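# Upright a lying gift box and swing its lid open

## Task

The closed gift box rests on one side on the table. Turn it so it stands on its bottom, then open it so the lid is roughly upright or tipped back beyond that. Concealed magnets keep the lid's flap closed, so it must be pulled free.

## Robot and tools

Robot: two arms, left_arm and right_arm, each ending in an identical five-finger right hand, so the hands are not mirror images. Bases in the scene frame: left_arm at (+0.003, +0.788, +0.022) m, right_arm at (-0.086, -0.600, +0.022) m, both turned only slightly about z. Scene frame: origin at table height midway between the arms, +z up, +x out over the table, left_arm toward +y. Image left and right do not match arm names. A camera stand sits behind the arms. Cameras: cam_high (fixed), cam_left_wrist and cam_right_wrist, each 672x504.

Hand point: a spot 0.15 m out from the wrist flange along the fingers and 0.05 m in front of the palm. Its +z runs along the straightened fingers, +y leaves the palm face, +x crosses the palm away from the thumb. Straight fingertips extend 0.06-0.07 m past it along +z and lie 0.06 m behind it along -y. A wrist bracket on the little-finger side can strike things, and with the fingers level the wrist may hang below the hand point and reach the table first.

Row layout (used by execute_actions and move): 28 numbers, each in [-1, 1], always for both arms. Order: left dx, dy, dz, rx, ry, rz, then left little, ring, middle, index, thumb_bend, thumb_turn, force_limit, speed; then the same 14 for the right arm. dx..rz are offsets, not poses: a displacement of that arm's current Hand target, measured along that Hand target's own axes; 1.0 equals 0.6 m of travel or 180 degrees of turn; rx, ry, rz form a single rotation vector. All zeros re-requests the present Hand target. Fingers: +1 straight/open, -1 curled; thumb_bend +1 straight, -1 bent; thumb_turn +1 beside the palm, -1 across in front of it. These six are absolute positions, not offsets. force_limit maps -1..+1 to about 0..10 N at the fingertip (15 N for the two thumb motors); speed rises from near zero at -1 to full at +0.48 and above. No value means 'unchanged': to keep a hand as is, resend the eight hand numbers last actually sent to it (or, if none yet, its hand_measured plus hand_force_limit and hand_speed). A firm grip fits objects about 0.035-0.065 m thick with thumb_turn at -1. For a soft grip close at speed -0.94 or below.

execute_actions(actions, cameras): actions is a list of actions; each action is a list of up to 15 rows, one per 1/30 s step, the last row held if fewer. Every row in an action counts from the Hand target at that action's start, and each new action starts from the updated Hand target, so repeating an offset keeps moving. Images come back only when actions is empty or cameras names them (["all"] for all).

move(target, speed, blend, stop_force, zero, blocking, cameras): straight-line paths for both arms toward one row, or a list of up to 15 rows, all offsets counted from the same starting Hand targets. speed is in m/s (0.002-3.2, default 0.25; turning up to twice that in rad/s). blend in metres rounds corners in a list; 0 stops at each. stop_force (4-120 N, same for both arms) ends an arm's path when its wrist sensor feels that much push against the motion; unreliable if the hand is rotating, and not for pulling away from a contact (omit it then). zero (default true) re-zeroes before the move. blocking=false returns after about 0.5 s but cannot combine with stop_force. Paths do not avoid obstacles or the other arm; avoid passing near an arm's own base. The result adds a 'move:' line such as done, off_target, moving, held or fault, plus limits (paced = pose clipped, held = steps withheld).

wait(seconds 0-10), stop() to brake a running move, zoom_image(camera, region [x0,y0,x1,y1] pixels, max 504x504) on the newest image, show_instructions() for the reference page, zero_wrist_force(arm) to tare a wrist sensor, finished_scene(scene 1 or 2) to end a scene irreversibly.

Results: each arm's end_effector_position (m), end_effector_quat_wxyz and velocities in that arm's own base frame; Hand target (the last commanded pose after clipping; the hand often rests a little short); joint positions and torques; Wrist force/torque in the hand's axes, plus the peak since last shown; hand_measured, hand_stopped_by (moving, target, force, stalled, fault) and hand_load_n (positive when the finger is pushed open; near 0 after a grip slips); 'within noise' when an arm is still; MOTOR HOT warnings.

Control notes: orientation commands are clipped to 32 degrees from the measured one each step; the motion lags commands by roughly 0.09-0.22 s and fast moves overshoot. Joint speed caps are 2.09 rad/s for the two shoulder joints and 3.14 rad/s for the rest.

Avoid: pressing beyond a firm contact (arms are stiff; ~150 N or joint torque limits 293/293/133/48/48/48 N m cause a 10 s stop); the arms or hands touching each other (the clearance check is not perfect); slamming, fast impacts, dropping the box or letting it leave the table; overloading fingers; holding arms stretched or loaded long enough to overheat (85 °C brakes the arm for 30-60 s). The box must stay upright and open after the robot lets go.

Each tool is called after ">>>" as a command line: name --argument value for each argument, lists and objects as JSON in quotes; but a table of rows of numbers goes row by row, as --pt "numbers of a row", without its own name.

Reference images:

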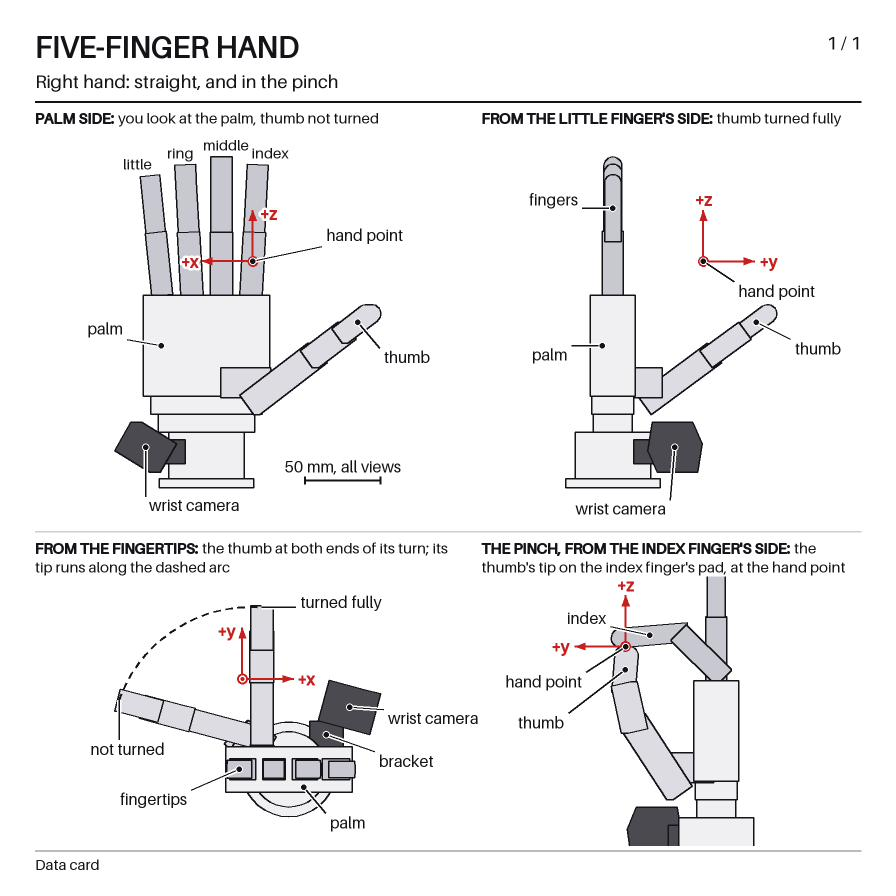

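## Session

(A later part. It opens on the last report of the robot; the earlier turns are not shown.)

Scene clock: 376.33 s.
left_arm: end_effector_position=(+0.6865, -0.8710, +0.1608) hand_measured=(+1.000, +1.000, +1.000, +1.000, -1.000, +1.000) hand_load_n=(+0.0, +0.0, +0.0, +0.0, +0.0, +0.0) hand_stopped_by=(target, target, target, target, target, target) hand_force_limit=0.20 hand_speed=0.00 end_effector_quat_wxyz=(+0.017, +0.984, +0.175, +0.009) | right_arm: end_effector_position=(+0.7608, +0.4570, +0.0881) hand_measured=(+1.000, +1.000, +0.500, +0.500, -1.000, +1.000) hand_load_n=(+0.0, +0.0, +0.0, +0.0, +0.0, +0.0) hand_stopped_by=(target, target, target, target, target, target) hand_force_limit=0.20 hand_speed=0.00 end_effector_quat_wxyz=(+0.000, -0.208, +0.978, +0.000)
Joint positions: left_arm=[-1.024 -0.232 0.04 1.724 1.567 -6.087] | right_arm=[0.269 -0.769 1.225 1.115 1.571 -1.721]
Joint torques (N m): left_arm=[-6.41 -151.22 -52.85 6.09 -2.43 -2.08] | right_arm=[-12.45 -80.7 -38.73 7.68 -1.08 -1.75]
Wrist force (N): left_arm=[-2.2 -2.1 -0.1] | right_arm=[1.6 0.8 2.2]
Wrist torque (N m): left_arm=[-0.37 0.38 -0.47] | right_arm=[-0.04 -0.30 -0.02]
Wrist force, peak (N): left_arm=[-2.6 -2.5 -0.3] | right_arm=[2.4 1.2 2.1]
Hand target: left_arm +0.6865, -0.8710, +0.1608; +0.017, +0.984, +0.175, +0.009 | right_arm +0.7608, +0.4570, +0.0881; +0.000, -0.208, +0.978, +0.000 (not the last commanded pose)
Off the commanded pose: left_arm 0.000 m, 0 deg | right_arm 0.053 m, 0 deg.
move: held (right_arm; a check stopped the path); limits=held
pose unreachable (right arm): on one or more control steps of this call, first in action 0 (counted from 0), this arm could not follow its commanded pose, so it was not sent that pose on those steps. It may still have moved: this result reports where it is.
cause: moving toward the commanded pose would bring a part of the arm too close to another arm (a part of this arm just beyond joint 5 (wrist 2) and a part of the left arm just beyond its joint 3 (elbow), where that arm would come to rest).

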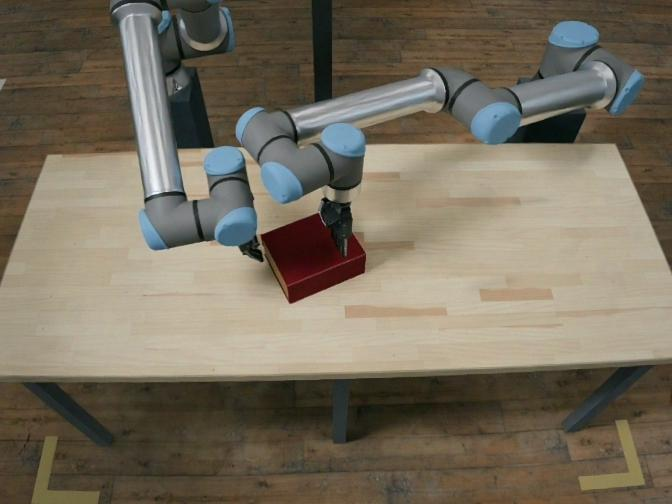

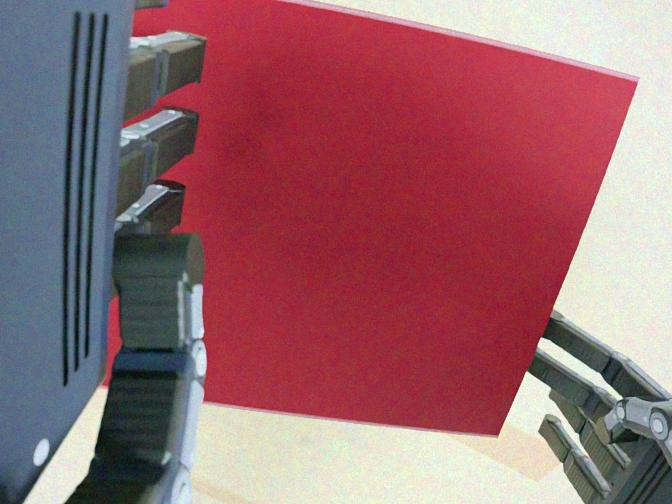

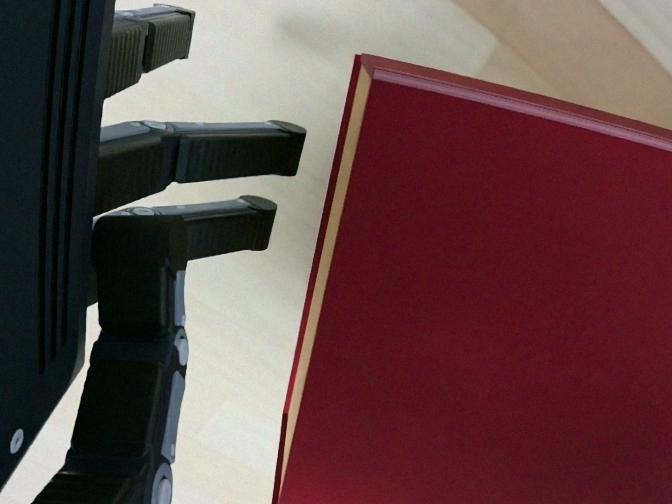

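>>> move --target '[0.02,-0.06,0,0,0,0,1,1,1,1,-1,1,0.2,0,0,0,0,0,0,0,1,1,0.5,0.5,-1,1,0.2,0]' --speed 0.1

>>> move --target '[0,0,0,0,0,0,1,1,1,1,-1,1,0.2,0,0.015,0.085,0,0,0,0,1,1,0.5,0.5,-1,1,0.2,0]' --speed 0.025 --stop_force 6

>>> move --target '[0,0,0.1,0,0,0,1,1,1,1,-1,1,0.2,0,0,0,0,0,0,0,1,1,0.5,0.5,-1,1,0.2,0]' --speed 0.03 --stop_force 16 --cameras '["all"]'

Scene clock: 384.90 s.
left_arm: end_effector_position=(+0.6854, -0.8331, +0.1596) hand_measured=(+1.000, +1.000, +1.000, +1.000, -1.000, +1.000) hand_load_n=(+0.0, +0.0, +0.0, +0.0, +0.0, +0.0) hand_stopped_by=(target, target, target, target, target, target) hand_force_limit=0.20 hand_speed=0.00 end_effector_quat_wxyz=(+0.017, +0.984, +0.175, +0.009) | right_arm: end_effector_position=(+0.7608, +0.4570, +0.0881) hand_measured=(+1.000, +1.000, +0.500, +0.500, -1.000, +1.000) hand_load_n=(+0.0, +0.0, +0.0, +0.0, +0.0, +0.0) hand_stopped_by=(target, target, target, target, target, target) hand_force_limit=0.20 hand_speed=0.00 end_effector_quat_wxyz=(+0.000, -0.208, +0.978, +0.000)
Joint positions: left_arm=[-1.005 -0.432 0.446 1.519 1.568 -6.069] | right_arm=[0.269 -0.769 1.225 1.115 1.571 -1.721]
Joint torques (N m): left_arm=[-7.38 -145.12 -27.42 1.82 -2.54 -2.03] | right_arm=[-10.98 -79.05 -38.91 7.58 2.19 -1.84]
Wrist force (N): left_arm=[-2.6 -2.5 -0.1] | right_arm=[1.5 0.5 2.0]
Wrist torque (N m): left_arm=[-0.38 0.48 -0.21] | right_arm=[-0.08 -0.28 -0.03]
Wrist force, peak (N): left_arm=[-2.8 -2.4 0.0] | right_arm=[2.3 0.6 2.6]
Hand target: left_arm +0.6854, -0.8331, +0.1596; +0.017, +0.984, +0.175, +0.009 | right_arm +0.7608, +0.4570, +0.0881; +0.000, -0.208, +0.978, +0.000
Off the commanded pose: left_arm 0.000 m, 0 deg | right_arm 0.000 m, 0 deg.
move: done

Scene clock: 387.43 s.
left_arm: end_effector_position=(+0.6854, -0.8331, +0.1596) hand_measured=(+1.000, +1.000, +1.000, +1.000, -1.000, +1.000) hand_load_n=(+0.0, +0.0, +0.0, +0.0, +0.0, +0.0) hand_stopped_by=(target, target, target, target, target, target) hand_force_limit=0.20 hand_speed=0.00 end_effector_quat_wxyz=(+0.017, +0.984, +0.175, +0.009) | right_arm: end_effector_position=(+0.7433, +0.4828, +0.0881) hand_measured=(+1.000, +1.000, +0.500, +0.500, -1.000, +1.000) hand_load_n=(+0.0, +0.0, +0.0, +0.0, +0.0, +0.0) hand_stopped_by=(target, target, target, target, target, target) hand_force_limit=0.20 hand_speed=0.00 end_effector_quat_wxyz=(+0.000, -0.208, +0.978, +0.000)
Joint positions: left_arm=[-1.005 -0.432 0.446 1.518 1.568 -6.069] | right_arm=[0.305 -0.774 1.235 1.11 1.571 -1.685]
Joint torques (N m): left_arm=[-8.8 -144.88 -26.55 1.75 -2.37 -2] | right_arm=[-10.86 -79.22 -38.25 7.63 1.14 -1.86]
Wrist force (N): left_arm=[-2.4 -2.3 -0.2] | right_arm=[1.8 0.7 2.1]
Wrist torque (N m): left_arm=[-0.34 0.46 -0.19] | right_arm=[-0.06 -0.33 0.04]
Wrist force, peak (N): left_arm=[-2.8 -2.5 0.0] | right_arm=[2.3 0.9 2.2]
Hand target: left_arm +0.6854, -0.8331, +0.1596; +0.017, +0.984, +0.175, +0.009 | right_arm +0.7433, +0.4828, +0.0881; +0.000, -0.208, +0.978, +0.000 (not the last commanded pose)
Off the commanded pose: left_arm 0.000 m, 0 deg | right_arm 0.021 m, 0 deg.
move: held (right_arm; a check stopped the path); limits=held
pose unreachable (right arm): on one or more control steps of this call, first in action 0 (counted from 0), this arm could not follow its commanded pose, so it was not sent that pose on those steps. It may still have moved: this result reports where it is.
cause: moving toward the commanded pose would bring a part of the arm too close to another arm (a part of this arm just beyond joint 5 (wrist 2) and a part of the left arm just beyond its joint 3 (elbow), 7 mm apart when this arm was first held).

Scene clock: 388.90 s.
left_arm: end_effector_position=(+0.6855, -0.8332, +0.1555) hand_measured=(+1.000, +1.000, +1.000, +1.000, -1.000, +1.000) hand_load_n=(+0.0, +0.0, +0.0, +0.0, +0.0, +0.0) hand_stopped_by=(target, target, target, target, target, target) hand_force_limit=0.20 hand_speed=0.00 end_effector_quat_wxyz=(+0.017, +0.984, +0.175, +0.009) | right_arm: end_effector_position=(+0.7433, +0.4828, +0.0881) hand_measured=(+1.000, +1.000, +0.500, +0.500, -1.000, +1.000) hand_load_n=(+0.0, +0.0, +0.0, +0.0, +0.0, +0.0) hand_stopped_by=(target, target, target, target, target, target) hand_force_limit=0.20 hand_speed=0.00 end_effector_quat_wxyz=(+0.000, -0.208, +0.978, +0.000)
Joint positions: left_arm=[-1.005 -0.432 0.452 1.511 1.568 -6.069] | right_arm=[0.305 -0.774 1.235 1.11 1.571 -1.685]
Joint torques (N m): left_arm=[-5.82 -145.89 -53 6.47 -2.44 -1.13] | right_arm=[-10.9 -77.59 -39.09 7.73 0.81 -1.77]
Wrist force (N): left_arm=[-2.6 -2.0 -0.6] | right_arm=[1.8 0.9 2.2]
Wrist torque (N m): left_arm=[-0.27 0.50 -0.19] | right_arm=[-0.02 -0.33 0.05]
Wrist force, peak (N): left_arm=[-2.7 -2.4 -0.6] | right_arm=[2.0 1.1 2.3]
Hand target: left_arm +0.6855, -0.8332, +0.1555; +0.017, +0.984, +0.175, +0.009 (not the last commanded pose) | right_arm +0.7433, +0.4828, +0.0881; +0.000, -0.208, +0.978, +0.000
Off the commanded pose: left_arm 0.056 m, 0 deg | right_arm 0.000 m, 0 deg.
move: held (left_arm; a check stopped the path); limits=held
pose unreachable (left arm): on one or more control steps of this call, first in action 0 (counted from 0), this arm could not follow its commanded pose, so it was not sent that pose on those steps. It may still have moved: this result reports where it is.
cause: moving toward the commanded pose would bring a part of the arm too close to another arm (a part of this arm just beyond joint 3 (elbow) and a part of the right arm just beyond its joint 5 (wrist 2), at the place that arm is still heading or pushing toward).

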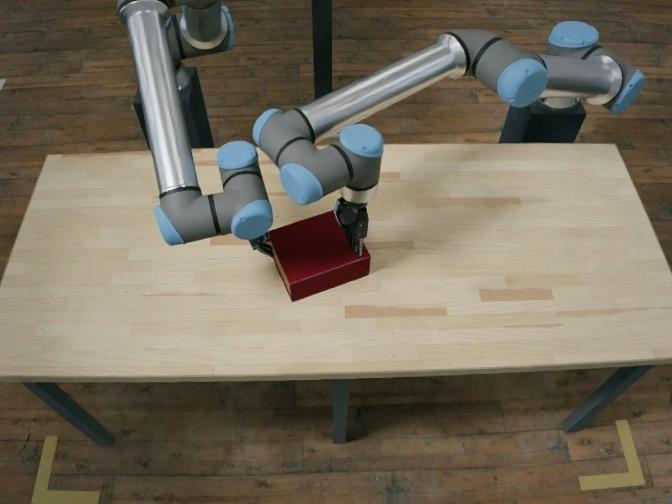

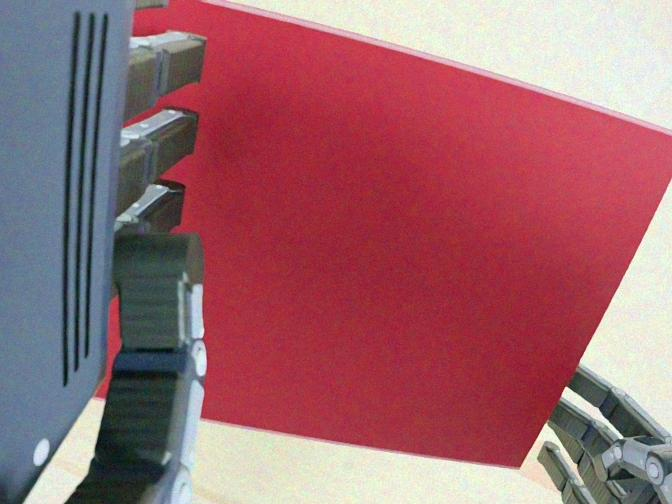

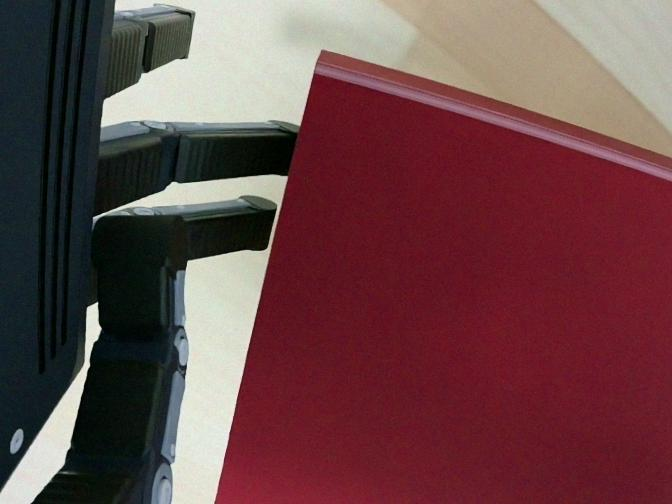

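>>> move --pt "0.02 -0.08 0 0 0 0 1 1 1 1 -1 1 0.2 0 0 0 0 0 0 0 1 1 0.5 0.5 -1 1 0.2 0" --speed 0.1

>>> move --target '[0,0,0.1,0,0,0,1,1,1,1,-1,1,0.2,0,0,0,0,0,0,0,1,1,0.5,0.5,-1,1,0.2,0]' --speed 0.03 --stop_force 18 --cameras '["all"]'

>>> zoom_image --camera "cam_high" --region '[200, 150, 420, 300]'

Scene clock: 395.33 s.
left_arm: end_effector_position=(+0.6802, -0.7842, +0.1539) hand_measured=(+1.000, +1.000, +1.000, +1.000, -1.000, +1.000) hand_load_n=(+0.0, +0.0, +0.0, +0.0, +0.0, +0.0) hand_stopped_by=(target, target, target, target, target, target) hand_force_limit=0.20 hand_speed=0.00 end_effector_quat_wxyz=(+0.017, +0.984, +0.175, +0.009) | right_arm: end_effector_position=(+0.7433, +0.4828, +0.0881) hand_measured=(+1.000, +1.000, +0.500, +0.500, -1.000, +1.000) hand_load_n=(+0.0, +0.0, +0.0, +0.0, +0.0, +0.0) hand_stopped_by=(target, target, target, target, target, target) hand_force_limit=0.20 hand_speed=0.00 end_effector_quat_wxyz=(+0.000, -0.208, +0.978, +0.000)
Joint positions: left_arm=[-0.982 -0.552 0.689 1.395 1.568 -6.046] | right_arm=[0.305 -0.774 1.235 1.11 1.571 -1.685]
Joint torques (N m): left_arm=[13.77 -138.82 -25.41 1.65 -2.58 2.02] | right_arm=[-10.34 -78.32 -38.45 7.73 1 -1.89]
Wrist force (N): left_arm=[-2.5 -2.4 0.0] | right_arm=[1.6 0.3 2.3]
Wrist torque (N m): left_arm=[-0.38 0.45 -0.58] | right_arm=[-0.13 -0.29 0.01]
Wrist force, peak (N): left_arm=[-2.4 -3.2 0.2] | right_arm=[1.9 1.0 2.6]
Hand target: left_arm +0.6802, -0.7841, +0.1539; +0.017, +0.984, +0.175, +0.009 | right_arm +0.7433, +0.4828, +0.0881; +0.000, -0.208, +0.978, +0.000
Off the commanded pose: left_arm 0.000 m, 0 deg | right_arm 0.000 m, 0 deg.
move: done

Scene clock: 398.50 s.
left_arm: end_effector_position=(+0.6816, -0.7859, +0.0939) hand_measured=(+1.000, +1.000, +1.000, +1.000, -1.000, +1.000) hand_load_n=(+0.0, +0.0, +0.0, +0.0, +0.0, +0.0) hand_stopped_by=(target, target, target, target, target, target) hand_force_limit=0.20 hand_speed=0.00 end_effector_quat_wxyz=(+0.017, +0.984, +0.175, +0.009) | right_arm: end_effector_position=(+0.7433, +0.4828, +0.0881) hand_measured=(+1.000, +1.000, +0.500, +0.500, -1.000, +1.000) hand_load_n=(+0.0, +0.0, +0.0, +0.0, +0.0, +0.0) hand_stopped_by=(target, target, target, target, target, target) hand_force_limit=0.20 hand_speed=0.00 end_effector_quat_wxyz=(+0.000, -0.208, +0.978, +0.000)
Joint positions: left_arm=[-0.982 -0.52 0.734 1.318 1.568 -6.046] | right_arm=[0.305 -0.774 1.235 1.11 1.571 -1.685]
Joint torques (N m): left_arm=[13.88 -103.21 -25.21 1.82 -2.34 1.71] | right_arm=[-11.88 -79.02 -38.97 7.54 0.9 -1.62]
Wrist force (N): left_arm=[-2.3 -2.2 0.0] | right_arm=[1.9 0.8 2.4]
Wrist torque (N m): left_arm=[-0.35 0.44 -0.53] | right_arm=[-0.06 -0.36 0.06]
Wrist force, peak (N): left_arm=[-2.7 -2.9 -0.1] | right_arm=[1.8 1.1 2.6]
Hand target: left_arm +0.6816, -0.7859, +0.0939; +0.017, +0.984, +0.175, +0.009 | right_arm +0.7433, +0.4828, +0.0881; +0.000, -0.208, +0.978, +0.000
Off the commanded pose: left_arm 0.000 m, 0 deg | right_arm 0.000 m, 0 deg.
move: done

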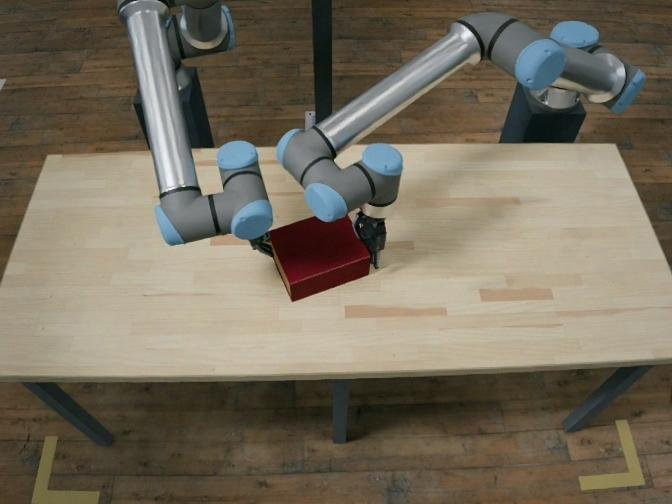

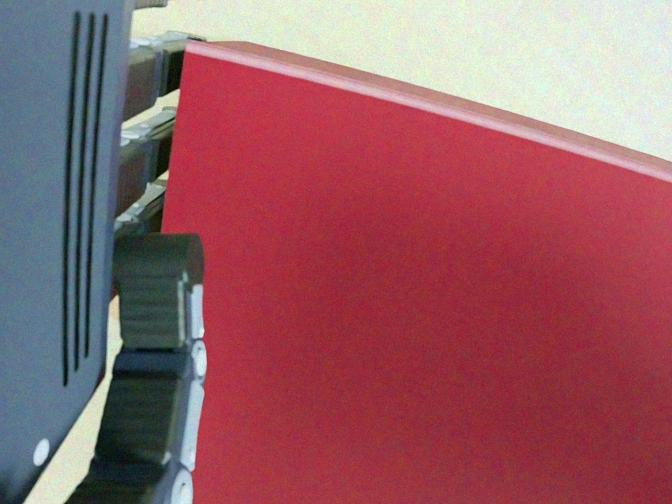

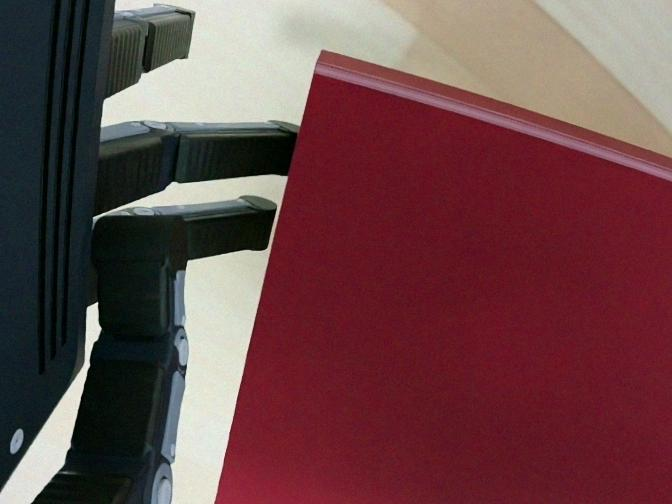

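Scaled by 2.291.

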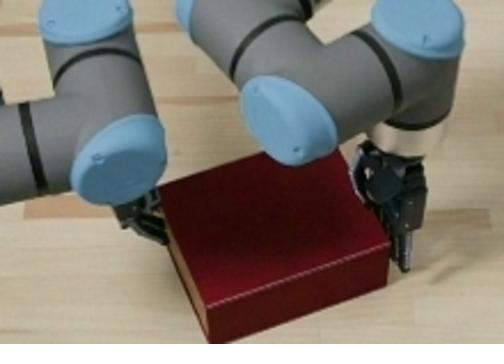

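>>> move --pt "0 -0.08 0 0 0 0 1 1 1 1 -1 1 0.2 0 0 0 0 0 0 0 1 1 0.5 0.5 -1 1 0.2 0" --pt "0.05 -0.08 0.035 0 0 0 1 1 0.5 0.5 -1 1 0.2 0 0 0 0 0 0 0 1 1 0.5 0.5 -1 1 0.2 0" --speed 0.1 --cameras '["all"]'

>>> zoom_image --camera "cam_high" --region '[200, 170, 420, 320]'

Scene clock: 408.27 s.
left_arm: end_effector_position=(+0.6938, -0.7312, +0.0715) hand_measured=(+1.000, +1.000, +0.500, +0.500, -1.000, +1.000) hand_load_n=(+0.0, +0.0, +0.0, +0.0, +0.5, +0.0) hand_stopped_by=(target, target, target, target, target, target) hand_force_limit=0.20 hand_speed=0.00 end_effector_quat_wxyz=(+0.017, +0.984, +0.175, +0.009) | right_arm: end_effector_position=(+0.7433, +0.4828, +0.0881) hand_measured=(+1.000, +1.000, +0.500, +0.500, -1.000, +1.000) hand_load_n=(+0.0, +0.0, +0.0, +0.0, +0.0, +0.0) hand_stopped_by=(target, target, target, target, target, target) hand_force_limit=0.20 hand_speed=0.00 end_effector_quat_wxyz=(+0.000, -0.208, +0.978, +0.000)
Joint positions: left_arm=[-0.939 -0.573 0.879 1.226 1.57 -6.003] | right_arm=[0.305 -0.774 1.235 1.11 1.571 -1.685]
Joint torques (N m): left_arm=[12.61 -98.14 -51.2 5.23 1.64 2.03] | right_arm=[-10.99 -80.45 -38.75 7.65 1.14 -1.76]
Wrist force (N): left_arm=[-2.4 -1.8 -0.2] | right_arm=[1.5 1.0 2.4]
Wrist torque (N m): left_arm=[-0.28 0.41 -0.55] | right_arm=[-0.04 -0.29 0.03]
Wrist force, peak (N): left_arm=[-3.0 -2.7 0.0] | right_arm=[2.1 0.9 2.5]
Hand target: left_arm +0.6938, -0.7312, +0.0715; +0.017, +0.984, +0.175, +0.009 | right_arm +0.7433, +0.4828, +0.0881; +0.000, -0.208, +0.978, +0.000
Off the commanded pose: left_arm 0.000 m, 0 deg | right_arm 0.000 m, 0 deg.
move: done

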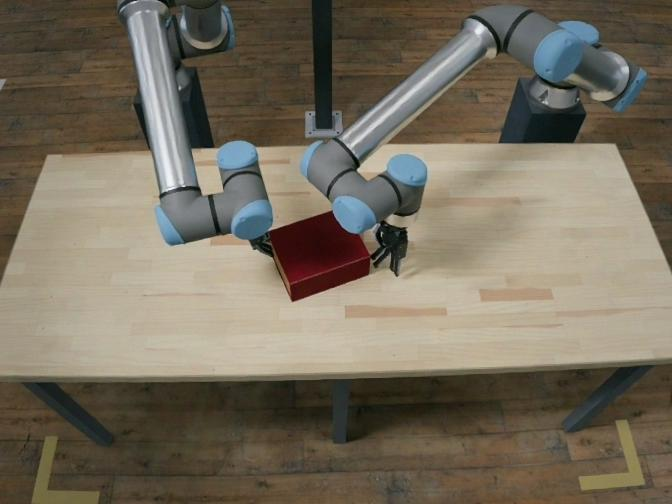

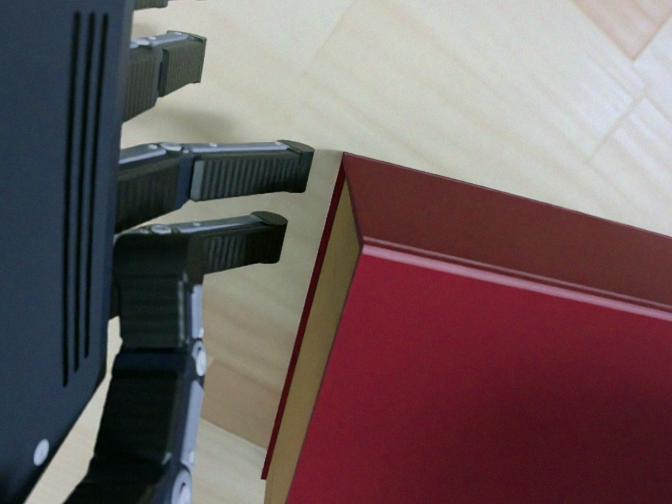

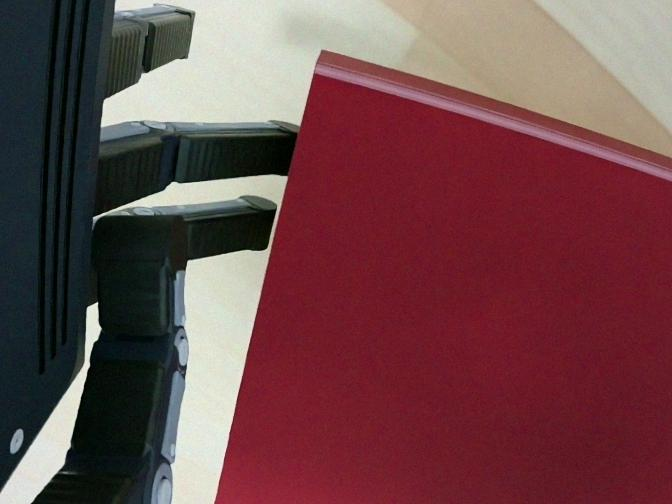

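Scaled by 2.291.

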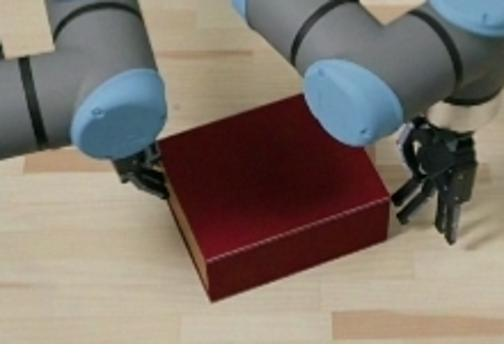

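>>> move --pt "-0.025 0 0 0 0 0 1 1 0.5 0.5 -1 1 0.2 0 0 0 0 0 0 0 1 1 0.5 0.5 -1 1 0.2 0" --pt "-0.025 0.1 0 0 0 0 1 1 0.5 0.5 -1 1 0.2 0 0 0 0 0 0 0 1 1 0.5 0.5 -1 1 0.2 0" --speed 0.025 --stop_force 9 --cameras '["all"]'

Scene clock: 414.70 s.
left_arm: end_effector_position=(+0.6864, -0.7547, +0.0721) hand_measured=(+1.000, +1.000, +0.500, +0.500, -1.000, +1.000) hand_load_n=(+0.0, +0.0, +3.5, +0.0, +0.5, +0.0) hand_stopped_by=(target, target, target, target, target, target) hand_force_limit=0.20 hand_speed=0.00 end_effector_quat_wxyz=(+0.017, +0.984, +0.175, +0.009) | right_arm: end_effector_position=(+0.7434, +0.4828, +0.0881) hand_measured=(+1.000, +1.000, +0.500, +0.500, -1.000, +1.000) hand_load_n=(+0.0, +0.0, +6.0, +0.0, +0.0, +0.0) hand_stopped_by=(target, target, target, target, target, target) hand_force_limit=0.20 hand_speed=0.00 end_effector_quat_wxyz=(+0.000, -0.208, +0.978, +0.000)
Joint positions: left_arm=[-0.96 -0.551 0.833 1.249 1.569 -6.024] | right_arm=[0.305 -0.774 1.235 1.11 1.571 -1.685]
Joint torques (N m): left_arm=[10.28 -140.41 -25.78 1.06 3.58 1.88] | right_arm=[18.38 -80.3 -38.83 0.42 -3.79 -1.01]
Wrist force (N): left_arm=[-0.2 -6.1 0.7] | right_arm=[4.5 -3.1 3.4]
Wrist torque (N m): left_arm=[-0.23 0.53 -0.31] | right_arm=[0.14 -0.28 0.04]
Wrist force, peak (N): left_arm=[3.6 -12.8 -6.5] | right_arm=[8.6 -8.6 -1.3]
Hand target: left_arm +0.6864, -0.7547, +0.0721; +0.017, +0.984, +0.175, +0.009 (not the last commanded pose) | right_arm +0.7433, +0.4828, +0.0881; +0.000, -0.208, +0.978, +0.000
Off the commanded pose: left_arm 0.041 m, 0 deg | right_arm 0.000 m, 0 deg.
move: contact (left_arm); path passed 1 of 2 targets

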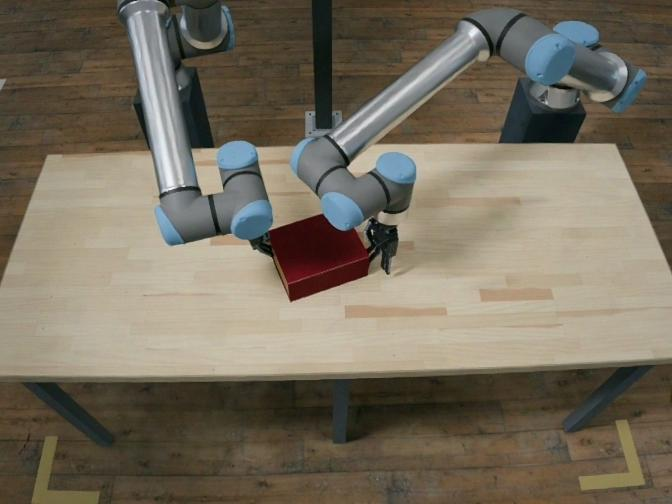

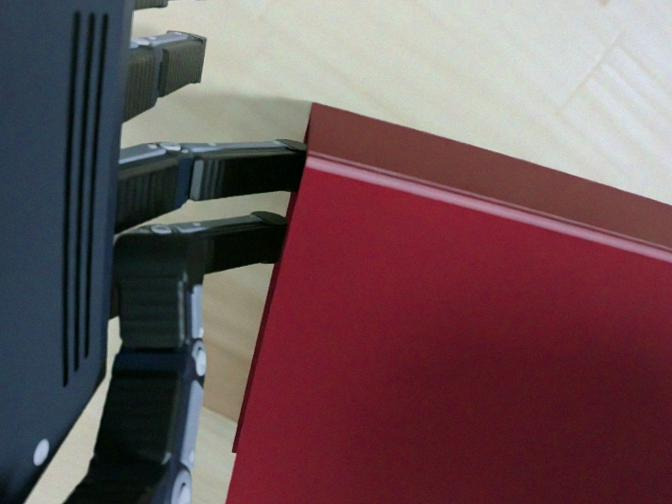

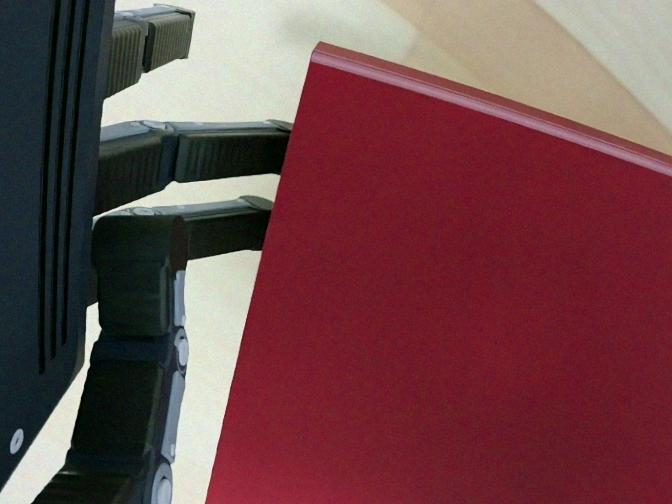

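>>> move --target '[0.06,0.003,0,0,0,0,1,1,0.5,0.5,-1,1,0.2,0,0.1,0.003,0,0,0,0,1,1,0.5,0.5,-1,1,0.2,0]' --speed 0.03 --stop_force 14 --cameras '["all"]'

>>> zoom_image --camera "cam_right_wrist" --region '[200, 0, 500, 260]'

Scene clock: 422.63 s.
left_arm: end_effector_position=(+0.7208, -0.7439, +0.0726) hand_measured=(+1.000, +1.000, +0.500, +0.500, -1.000, +1.000) hand_load_n=(+0.0, +0.0, +0.0, +0.5, +0.0, +0.0) hand_stopped_by=(target, target, target, target, target, target) hand_force_limit=0.20 hand_speed=0.00 end_effector_quat_wxyz=(+0.017, +0.984, +0.175, +0.009) | right_arm: end_effector_position=(+0.6878, +0.4600, +0.0881) hand_measured=(+1.000, +1.000, +0.500, +0.500, -1.000, +1.000) hand_load_n=(+0.0, +0.0, +0.0, +0.0, +0.0, +0.0) hand_stopped_by=(target, target, target, target, target, target) hand_force_limit=0.20 hand_speed=0.00 end_effector_quat_wxyz=(+0.000, -0.208, +0.978, +0.000)
Joint positions: left_arm=[-0.924 -0.512 0.756 1.287 1.571 -5.988] | right_arm=[0.298 -0.865 1.4 1.035 1.571 -1.692]
Joint torques (N m): left_arm=[14.24 -104.17 -52.6 6.33 2.62 1.79] | right_arm=[-12.41 -90.53 -24.53 0.97 -1.17 -1.71]
Wrist force (N): left_arm=[-3.2 -2.1 -0.3] | right_arm=[2.0 0.9 2.1]
Wrist torque (N m): left_arm=[-0.38 0.41 -0.55] | right_arm=[0.01 -0.34 0.20]
Wrist force, peak (N): left_arm=[0.1 -6.7 0.5] | right_arm=[4.7 -3.2 3.7]
Hand target: left_arm +0.7208, -0.7439, +0.0726; +0.017, +0.984, +0.175, +0.009 | right_arm +0.6878, +0.4600, +0.0881; +0.000, -0.208, +0.978, +0.000
Off the commanded pose: left_arm 0.000 m, 0 deg | right_arm 0.000 m, 0 deg.
move: done

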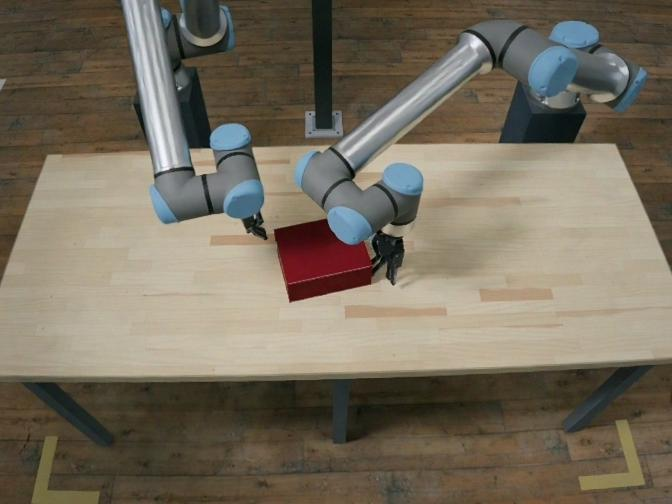

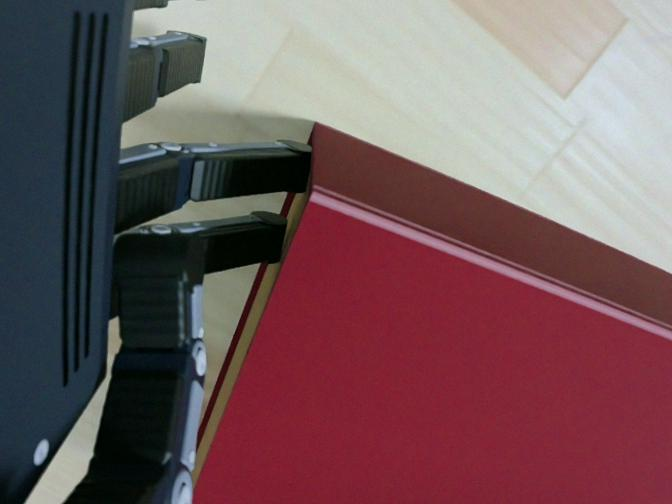

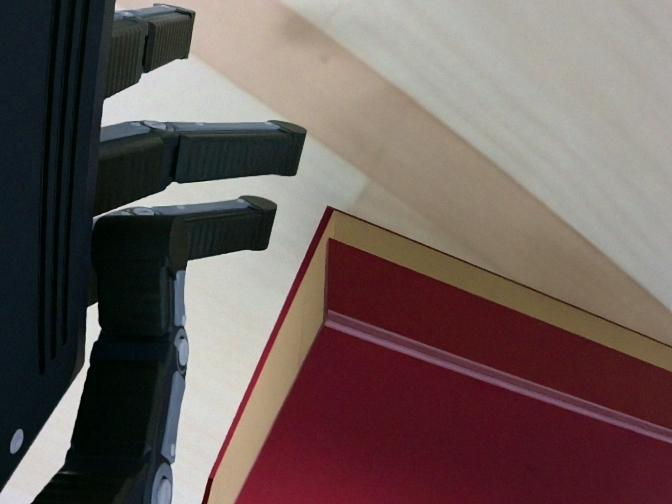

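Scaled by 1.680.

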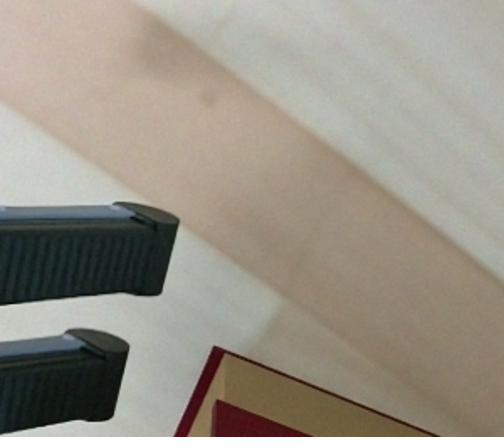

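>>> move --pt "0 -0.05 0 0 0 0 1 1 0.5 0.5 -1 1 0.2 0 0 -0.03 -0.2 0 0 0 1 1 0.5 0.5 -1 1 0.2 0" --pt "-0.033 -0.05 -0.2 0 0 0 1 1 1 1 -1 1 0.2 0 0.117 0.143 -0.2 0 0 0.546 0.5 0.5 0.5 0.5 -1 1 0.2 0" --pt "-0.033 0.12 -0.2 0 0 0 1 1 1 1 -1 1 0.2 0 0.117 0.143 0.0 0 0 0.546 0.5 0.5 0.5 0.5 -1 1 0.2 0" --speed 0.3 --cameras '["all"]'

>>> zoom_image --camera "cam_high" --region '[200, 170, 420, 320]'

Scene clock: 447.43 s.
left_arm: end_effector_position=(+0.6951, -0.7180, +0.1575) hand_measured=(+1.000, +1.000, +0.500, +0.500, -1.000, +1.000) hand_load_n=(+0.0, +0.0, +0.0, +0.0, +0.0, +0.0) hand_stopped_by=(target, target, target, target, target, target) hand_force_limit=0.20 hand_speed=0.00 end_effector_quat_wxyz=(+0.017, +0.984, +0.175, +0.009) | right_arm: end_effector_position=(+0.6218, +0.4890, +0.2081) hand_measured=(+1.000, +1.000, +0.500, +0.500, -1.000, +1.000) hand_load_n=(+0.0, +0.0, +0.0, +0.0, +0.0, +0.0) hand_stopped_by=(target, target, target, target, target, target) hand_force_limit=0.20 hand_speed=0.00 end_effector_quat_wxyz=(-0.001, +0.362, +0.932, +0.001)
Joint positions: left_arm=[-0.93 -0.637 0.845 1.323 1.57 -5.993] | right_arm=[0.452 -1.049 1.476 1.144 1.568 -0.377]
Joint torques (N m): left_arm=[12.18 -98.28 -25.85 1.82 -2.04 1.82] | right_arm=[-11.85 -75.77 -30.48 3.05 2.22 -1.92]
Wrist force (N): left_arm=[-2.0 -2.6 -0.6] | right_arm=[2.1 1.0 2.3]
Wrist torque (N m): left_arm=[-0.37 0.38 -0.23] | right_arm=[0.00 -0.36 0.20]
Wrist force, peak (N): left_arm=[-3.4 -2.4 -0.5] | right_arm=[5.8 1.1 2.4]
Hand target: left_arm +0.6951, -0.7180, +0.1575; +0.017, +0.984, +0.175, +0.009 (not the last commanded pose) | right_arm +0.6219, +0.4890, +0.2081; -0.001, +0.362, +0.932, +0.001 (not the last commanded pose)
Off the commanded pose: left_arm 0.108 m, 0 deg | right_arm 0.126 m, 32 deg.
move: held (left_arm, right_arm; a check stopped the path); path passed 1 of 3 targets; target 2's new numbers were not sent; limits=held
pose unreachable (left arm): on one or more control steps of this call, first in action 0 (counted from 0), this arm could not follow its commanded pose, so it was not sent that pose on those steps. It may still have moved: this result reports where it is.
cause: moving toward the commanded pose would bring a part of the arm too close to another arm (a part of this arm just beyond joint 3 (elbow) and a part of the right arm just beyond its joint 4 (wrist 1), at the place that arm was heading or pushing toward when its own hold began).
pose unreachable (right arm): on one or more control steps of this call, first in action 0 (counted from 0), this arm could not follow its commanded pose, so it was not sent that pose on those steps. It may still have moved: this result reports where it is.
cause: moving toward the commanded pose would bring a part of the arm too close to another arm (a part of this arm just beyond joint 4 (wrist 1) and a part of the left arm just beyond its joint 3 (elbow), along the way the arms are being sent, or toward where that arm still pushes).

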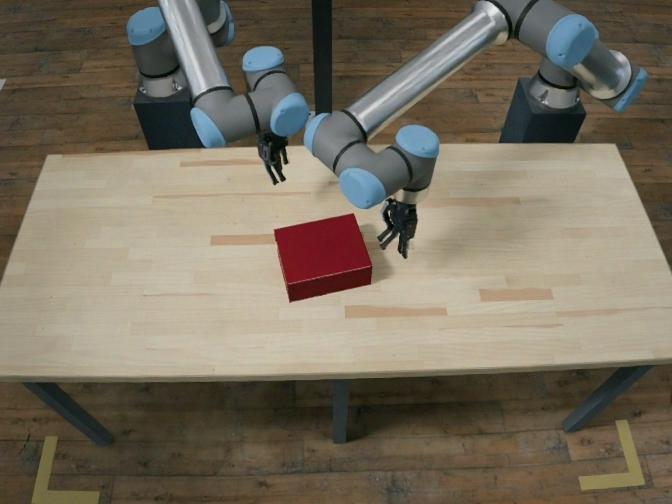

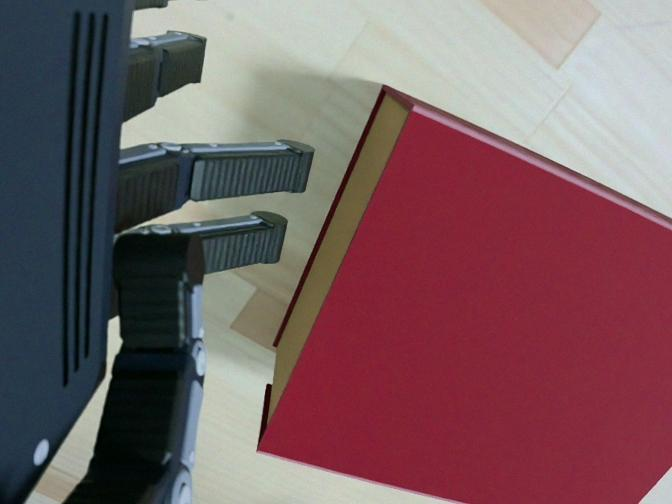

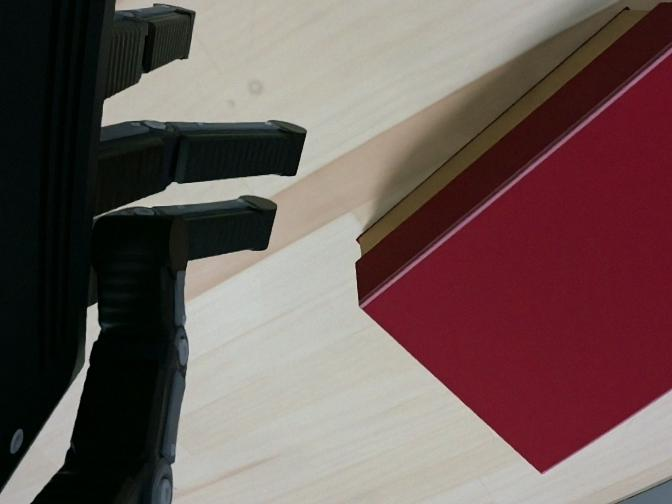

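Scaled by 2.291.

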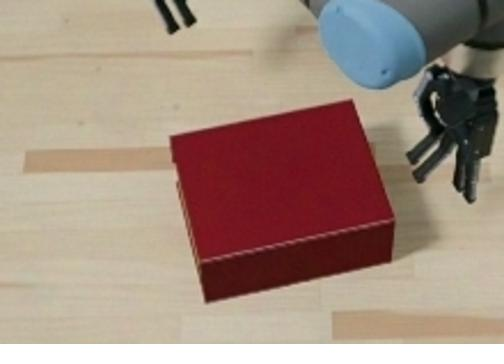

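>>> move --target '[0,-0.45,-0.05,0,0,0,1,1,0.5,0.5,-1,1,0.2,0,0,0,0,0,0,0,1,1,0.5,0.5,-1,1,0.2,0]' --speed 0.4

>>> move --target '[0,0,0,0,0,0,1,1,0.5,0.5,-1,1,0.2,0,0.091,-0.053,0.1,0,0,0.177,0.5,0.5,0.5,0.5,-1,1,0.2,0]' --speed 0.3 --cameras '["cam_high","cam_right_wrist"]'

>>> zoom_image --camera "cam_high" --region '[200, 150, 420, 300]'

Scene clock: 456.97 s.
left_arm: end_effector_position=(+0.6017, -0.4639, +0.1773) hand_measured=(+1.000, +1.000, +0.500, +0.500, -1.000, +1.000) hand_load_n=(+0.0, +0.0, +0.0, +0.0, +0.0, +0.0) hand_stopped_by=(target, target, target, target, target, target) hand_force_limit=0.20 hand_speed=0.00 end_effector_quat_wxyz=(+0.017, +0.984, +0.175, +0.009) | right_arm: end_effector_position=(+0.6219, +0.4890, +0.2081) hand_measured=(+1.000, +1.000, +0.500, +0.500, -1.000, +1.000) hand_load_n=(+0.0, +0.0, +0.0, +0.0, +0.0, +0.0) hand_stopped_by=(target, target, target, target, target, target) hand_force_limit=0.20 hand_speed=0.00 end_effector_quat_wxyz=(-0.001, +0.362, +0.932, +0.001)
Joint positions: left_arm=[-0.817 -1.043 1.521 1.054 1.575 -5.881] | right_arm=[0.452 -1.049 1.476 1.144 1.568 -0.378]
Joint torques (N m): left_arm=[13.27 -101.71 -20.52 1.75 2.97 1.7] | right_arm=[-12.38 -62.93 -38.97 7.12 -1.53 -1.66]
Wrist force (N): left_arm=[-1.9 -2.4 -0.5] | right_arm=[1.9 0.8 2.3]
Wrist torque (N m): left_arm=[-0.37 0.38 -0.56] | right_arm=[-0.03 -0.33 0.17]
Wrist force, peak (N): left_arm=[-2.3 -4.2 -0.7] | right_arm=[2.4 1.2 2.5]
Hand target: left_arm +0.6016, -0.4637, +0.1773; +0.017, +0.984, +0.175, +0.009 | right_arm +0.6219, +0.4890, +0.2081; -0.001, +0.362, +0.932, +0.001
Off the commanded pose: left_arm 0.000 m, 0 deg | right_arm 0.000 m, 0 deg.
move: done

Scene clock: 458.77 s.
left_arm: end_effector_position=(+0.6016, -0.4637, +0.1773) hand_measured=(+1.000, +1.000, +0.500, +0.500, -1.000, +1.000) hand_load_n=(+0.0, +0.0, +0.0, +0.0, +0.0, +0.0) hand_stopped_by=(target, target, target, target, target, target) hand_force_limit=0.20 hand_speed=0.00 end_effector_quat_wxyz=(+0.017, +0.984, +0.175, +0.009) | right_arm: end_effector_position=(+0.5601, +0.5025, +0.1482) hand_measured=(+0.500, +0.500, +0.500, +0.500, -1.000, +1.000) hand_load_n=(+0.0, +0.5, +0.0, +0.0, +0.0, +0.0) hand_stopped_by=(target, target, target, target, target, target) hand_force_limit=0.20 hand_speed=0.00 end_effector_quat_wxyz=(-0.001, +0.604, +0.797, +0.001)
Joint positions: left_arm=[-0.817 -1.043 1.521 1.053 1.575 -5.881] | right_arm=[0.56 -1.024 1.553 1.041 1.568 0.286]
Joint torques (N m): left_arm=[13.41 -101.51 -22.27 1.92 2.88 2.01] | right_arm=[17.44 -62.15 -25.22 0.87 2.54 1.78]
Wrist force (N): left_arm=[-2.0 -2.7 -0.6] | right_arm=[2.4 0.9 2.1]
Wrist torque (N m): left_arm=[-0.41 0.40 -0.58] | right_arm=[0.01 -0.44 -0.13]
Wrist force, peak (N): left_arm=[-2.5 -2.9 -0.3] | right_arm=[2.6 1.0 2.7]
Hand target: left_arm +0.6016, -0.4637, +0.1773; +0.017, +0.984, +0.175, +0.009 | right_arm +0.5601, +0.5025, +0.1482; -0.001, +0.604, +0.797, +0.001
Off the commanded pose: left_arm 0.000 m, 0 deg | right_arm 0.000 m, 0 deg.
move: done
Images, in order (width x height): cam_high 672x504, cam_right_wrist 672x504.

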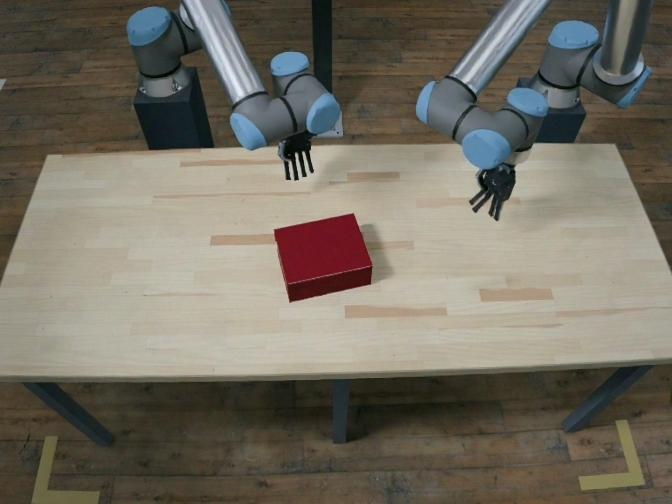

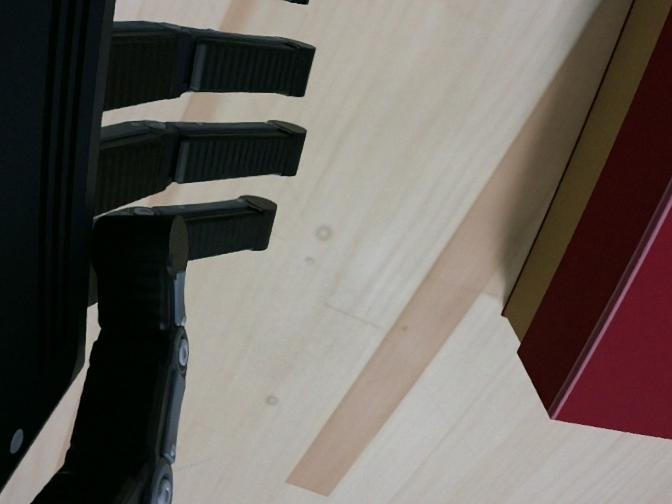

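Scaled by 2.291.

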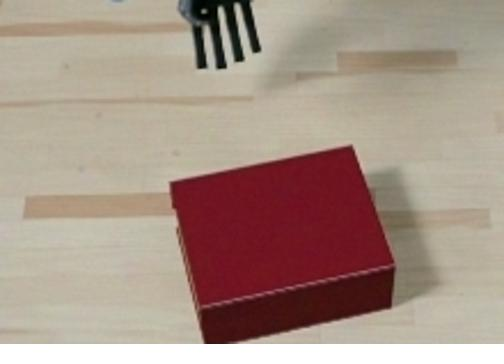

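>>> move --pt "0 0 0 0 0 0 1 1 0.5 0.5 -1 1 0.2 0 0 0.03 0.16 0 0 0.022 0.5 0.5 0.5 0.5 -1 1 0.2 0" --pt "0 0 0 0 0 0 1 1 0.5 0.5 -1 1 0.2 0 0 0.15 0.16 0 0 0.022 0.5 0.5 0.5 0.5 -1 1 0.2 0" --speed 0.15 --blend 0.02 --cameras '["cam_high","cam_right_wrist"]'

>>> zoom_image --camera "cam_high" --region '[220, 150, 420, 290]'

Scene clock: 476.23 s.
left_arm: end_effector_position=(+0.6016, -0.4637, +0.1773) hand_measured=(+1.000, +1.000, +0.500, +0.500, -1.000, +1.000) hand_load_n=(+0.0, +0.0, +0.0, +0.0, +0.0, +0.0) hand_stopped_by=(target, target, target, target, target, target) hand_force_limit=0.20 hand_speed=0.00 end_effector_quat_wxyz=(+0.017, +0.984, +0.175, +0.009) | right_arm: end_effector_position=(+0.6465, +0.5270, +0.0521) hand_measured=(+0.500, +0.500, +0.500, +0.500, -1.000, +1.000) hand_load_n=(+0.0, +0.5, +0.0, +0.0, +0.0, +0.0) hand_stopped_by=(target, target, target, target, target, target) hand_force_limit=0.20 hand_speed=0.00 end_effector_quat_wxyz=(-0.001, +0.631, +0.776, +0.001)
Joint positions: left_arm=[-0.817 -1.043 1.521 1.053 1.575 -5.881] | right_arm=[0.532 -0.822 1.396 0.997 1.568 0.328]
Joint torques (N m): left_arm=[13.6 -101.77 -21.63 1.8 2.82 1.77] | right_arm=[-12.47 -76.27 -35.96 7.26 2.11 -1.69]
Wrist force (N): left_arm=[-2.2 -2.6 -0.6] | right_arm=[2.2 1.0 2.5]
Wrist torque (N m): left_arm=[-0.39 0.43 -0.59] | right_arm=[-0.02 -0.41 0.22]
Wrist force, peak (N): left_arm=[-2.4 -2.9 -0.8] | right_arm=[2.6 1.4 2.6]
Hand target: left_arm +0.6016, -0.4637, +0.1773; +0.017, +0.984, +0.175, +0.009 | right_arm +0.6466, +0.5271, +0.0521; -0.001, +0.631, +0.776, +0.001
Off the commanded pose: left_arm 0.000 m, 0 deg | right_arm 0.000 m, 0 deg.
move: done
Images, in order (width x height): cam_high 672x504, cam_right_wrist 672x504.

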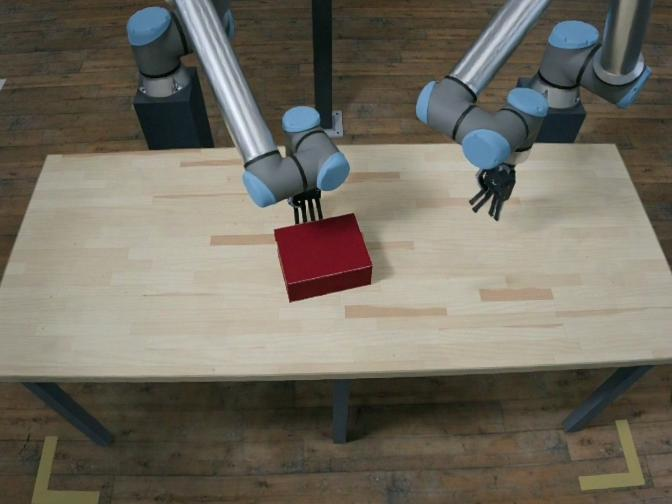

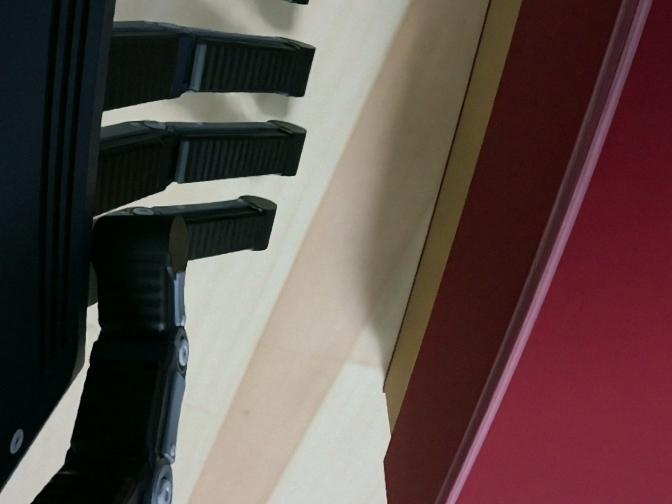

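Scaled by 2.520.

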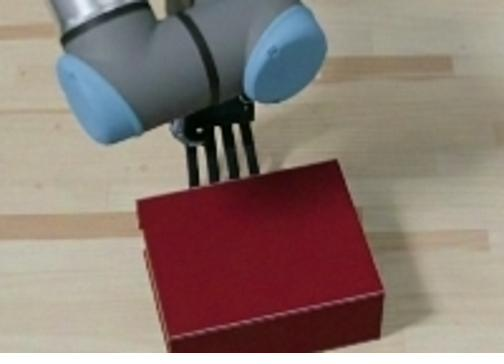

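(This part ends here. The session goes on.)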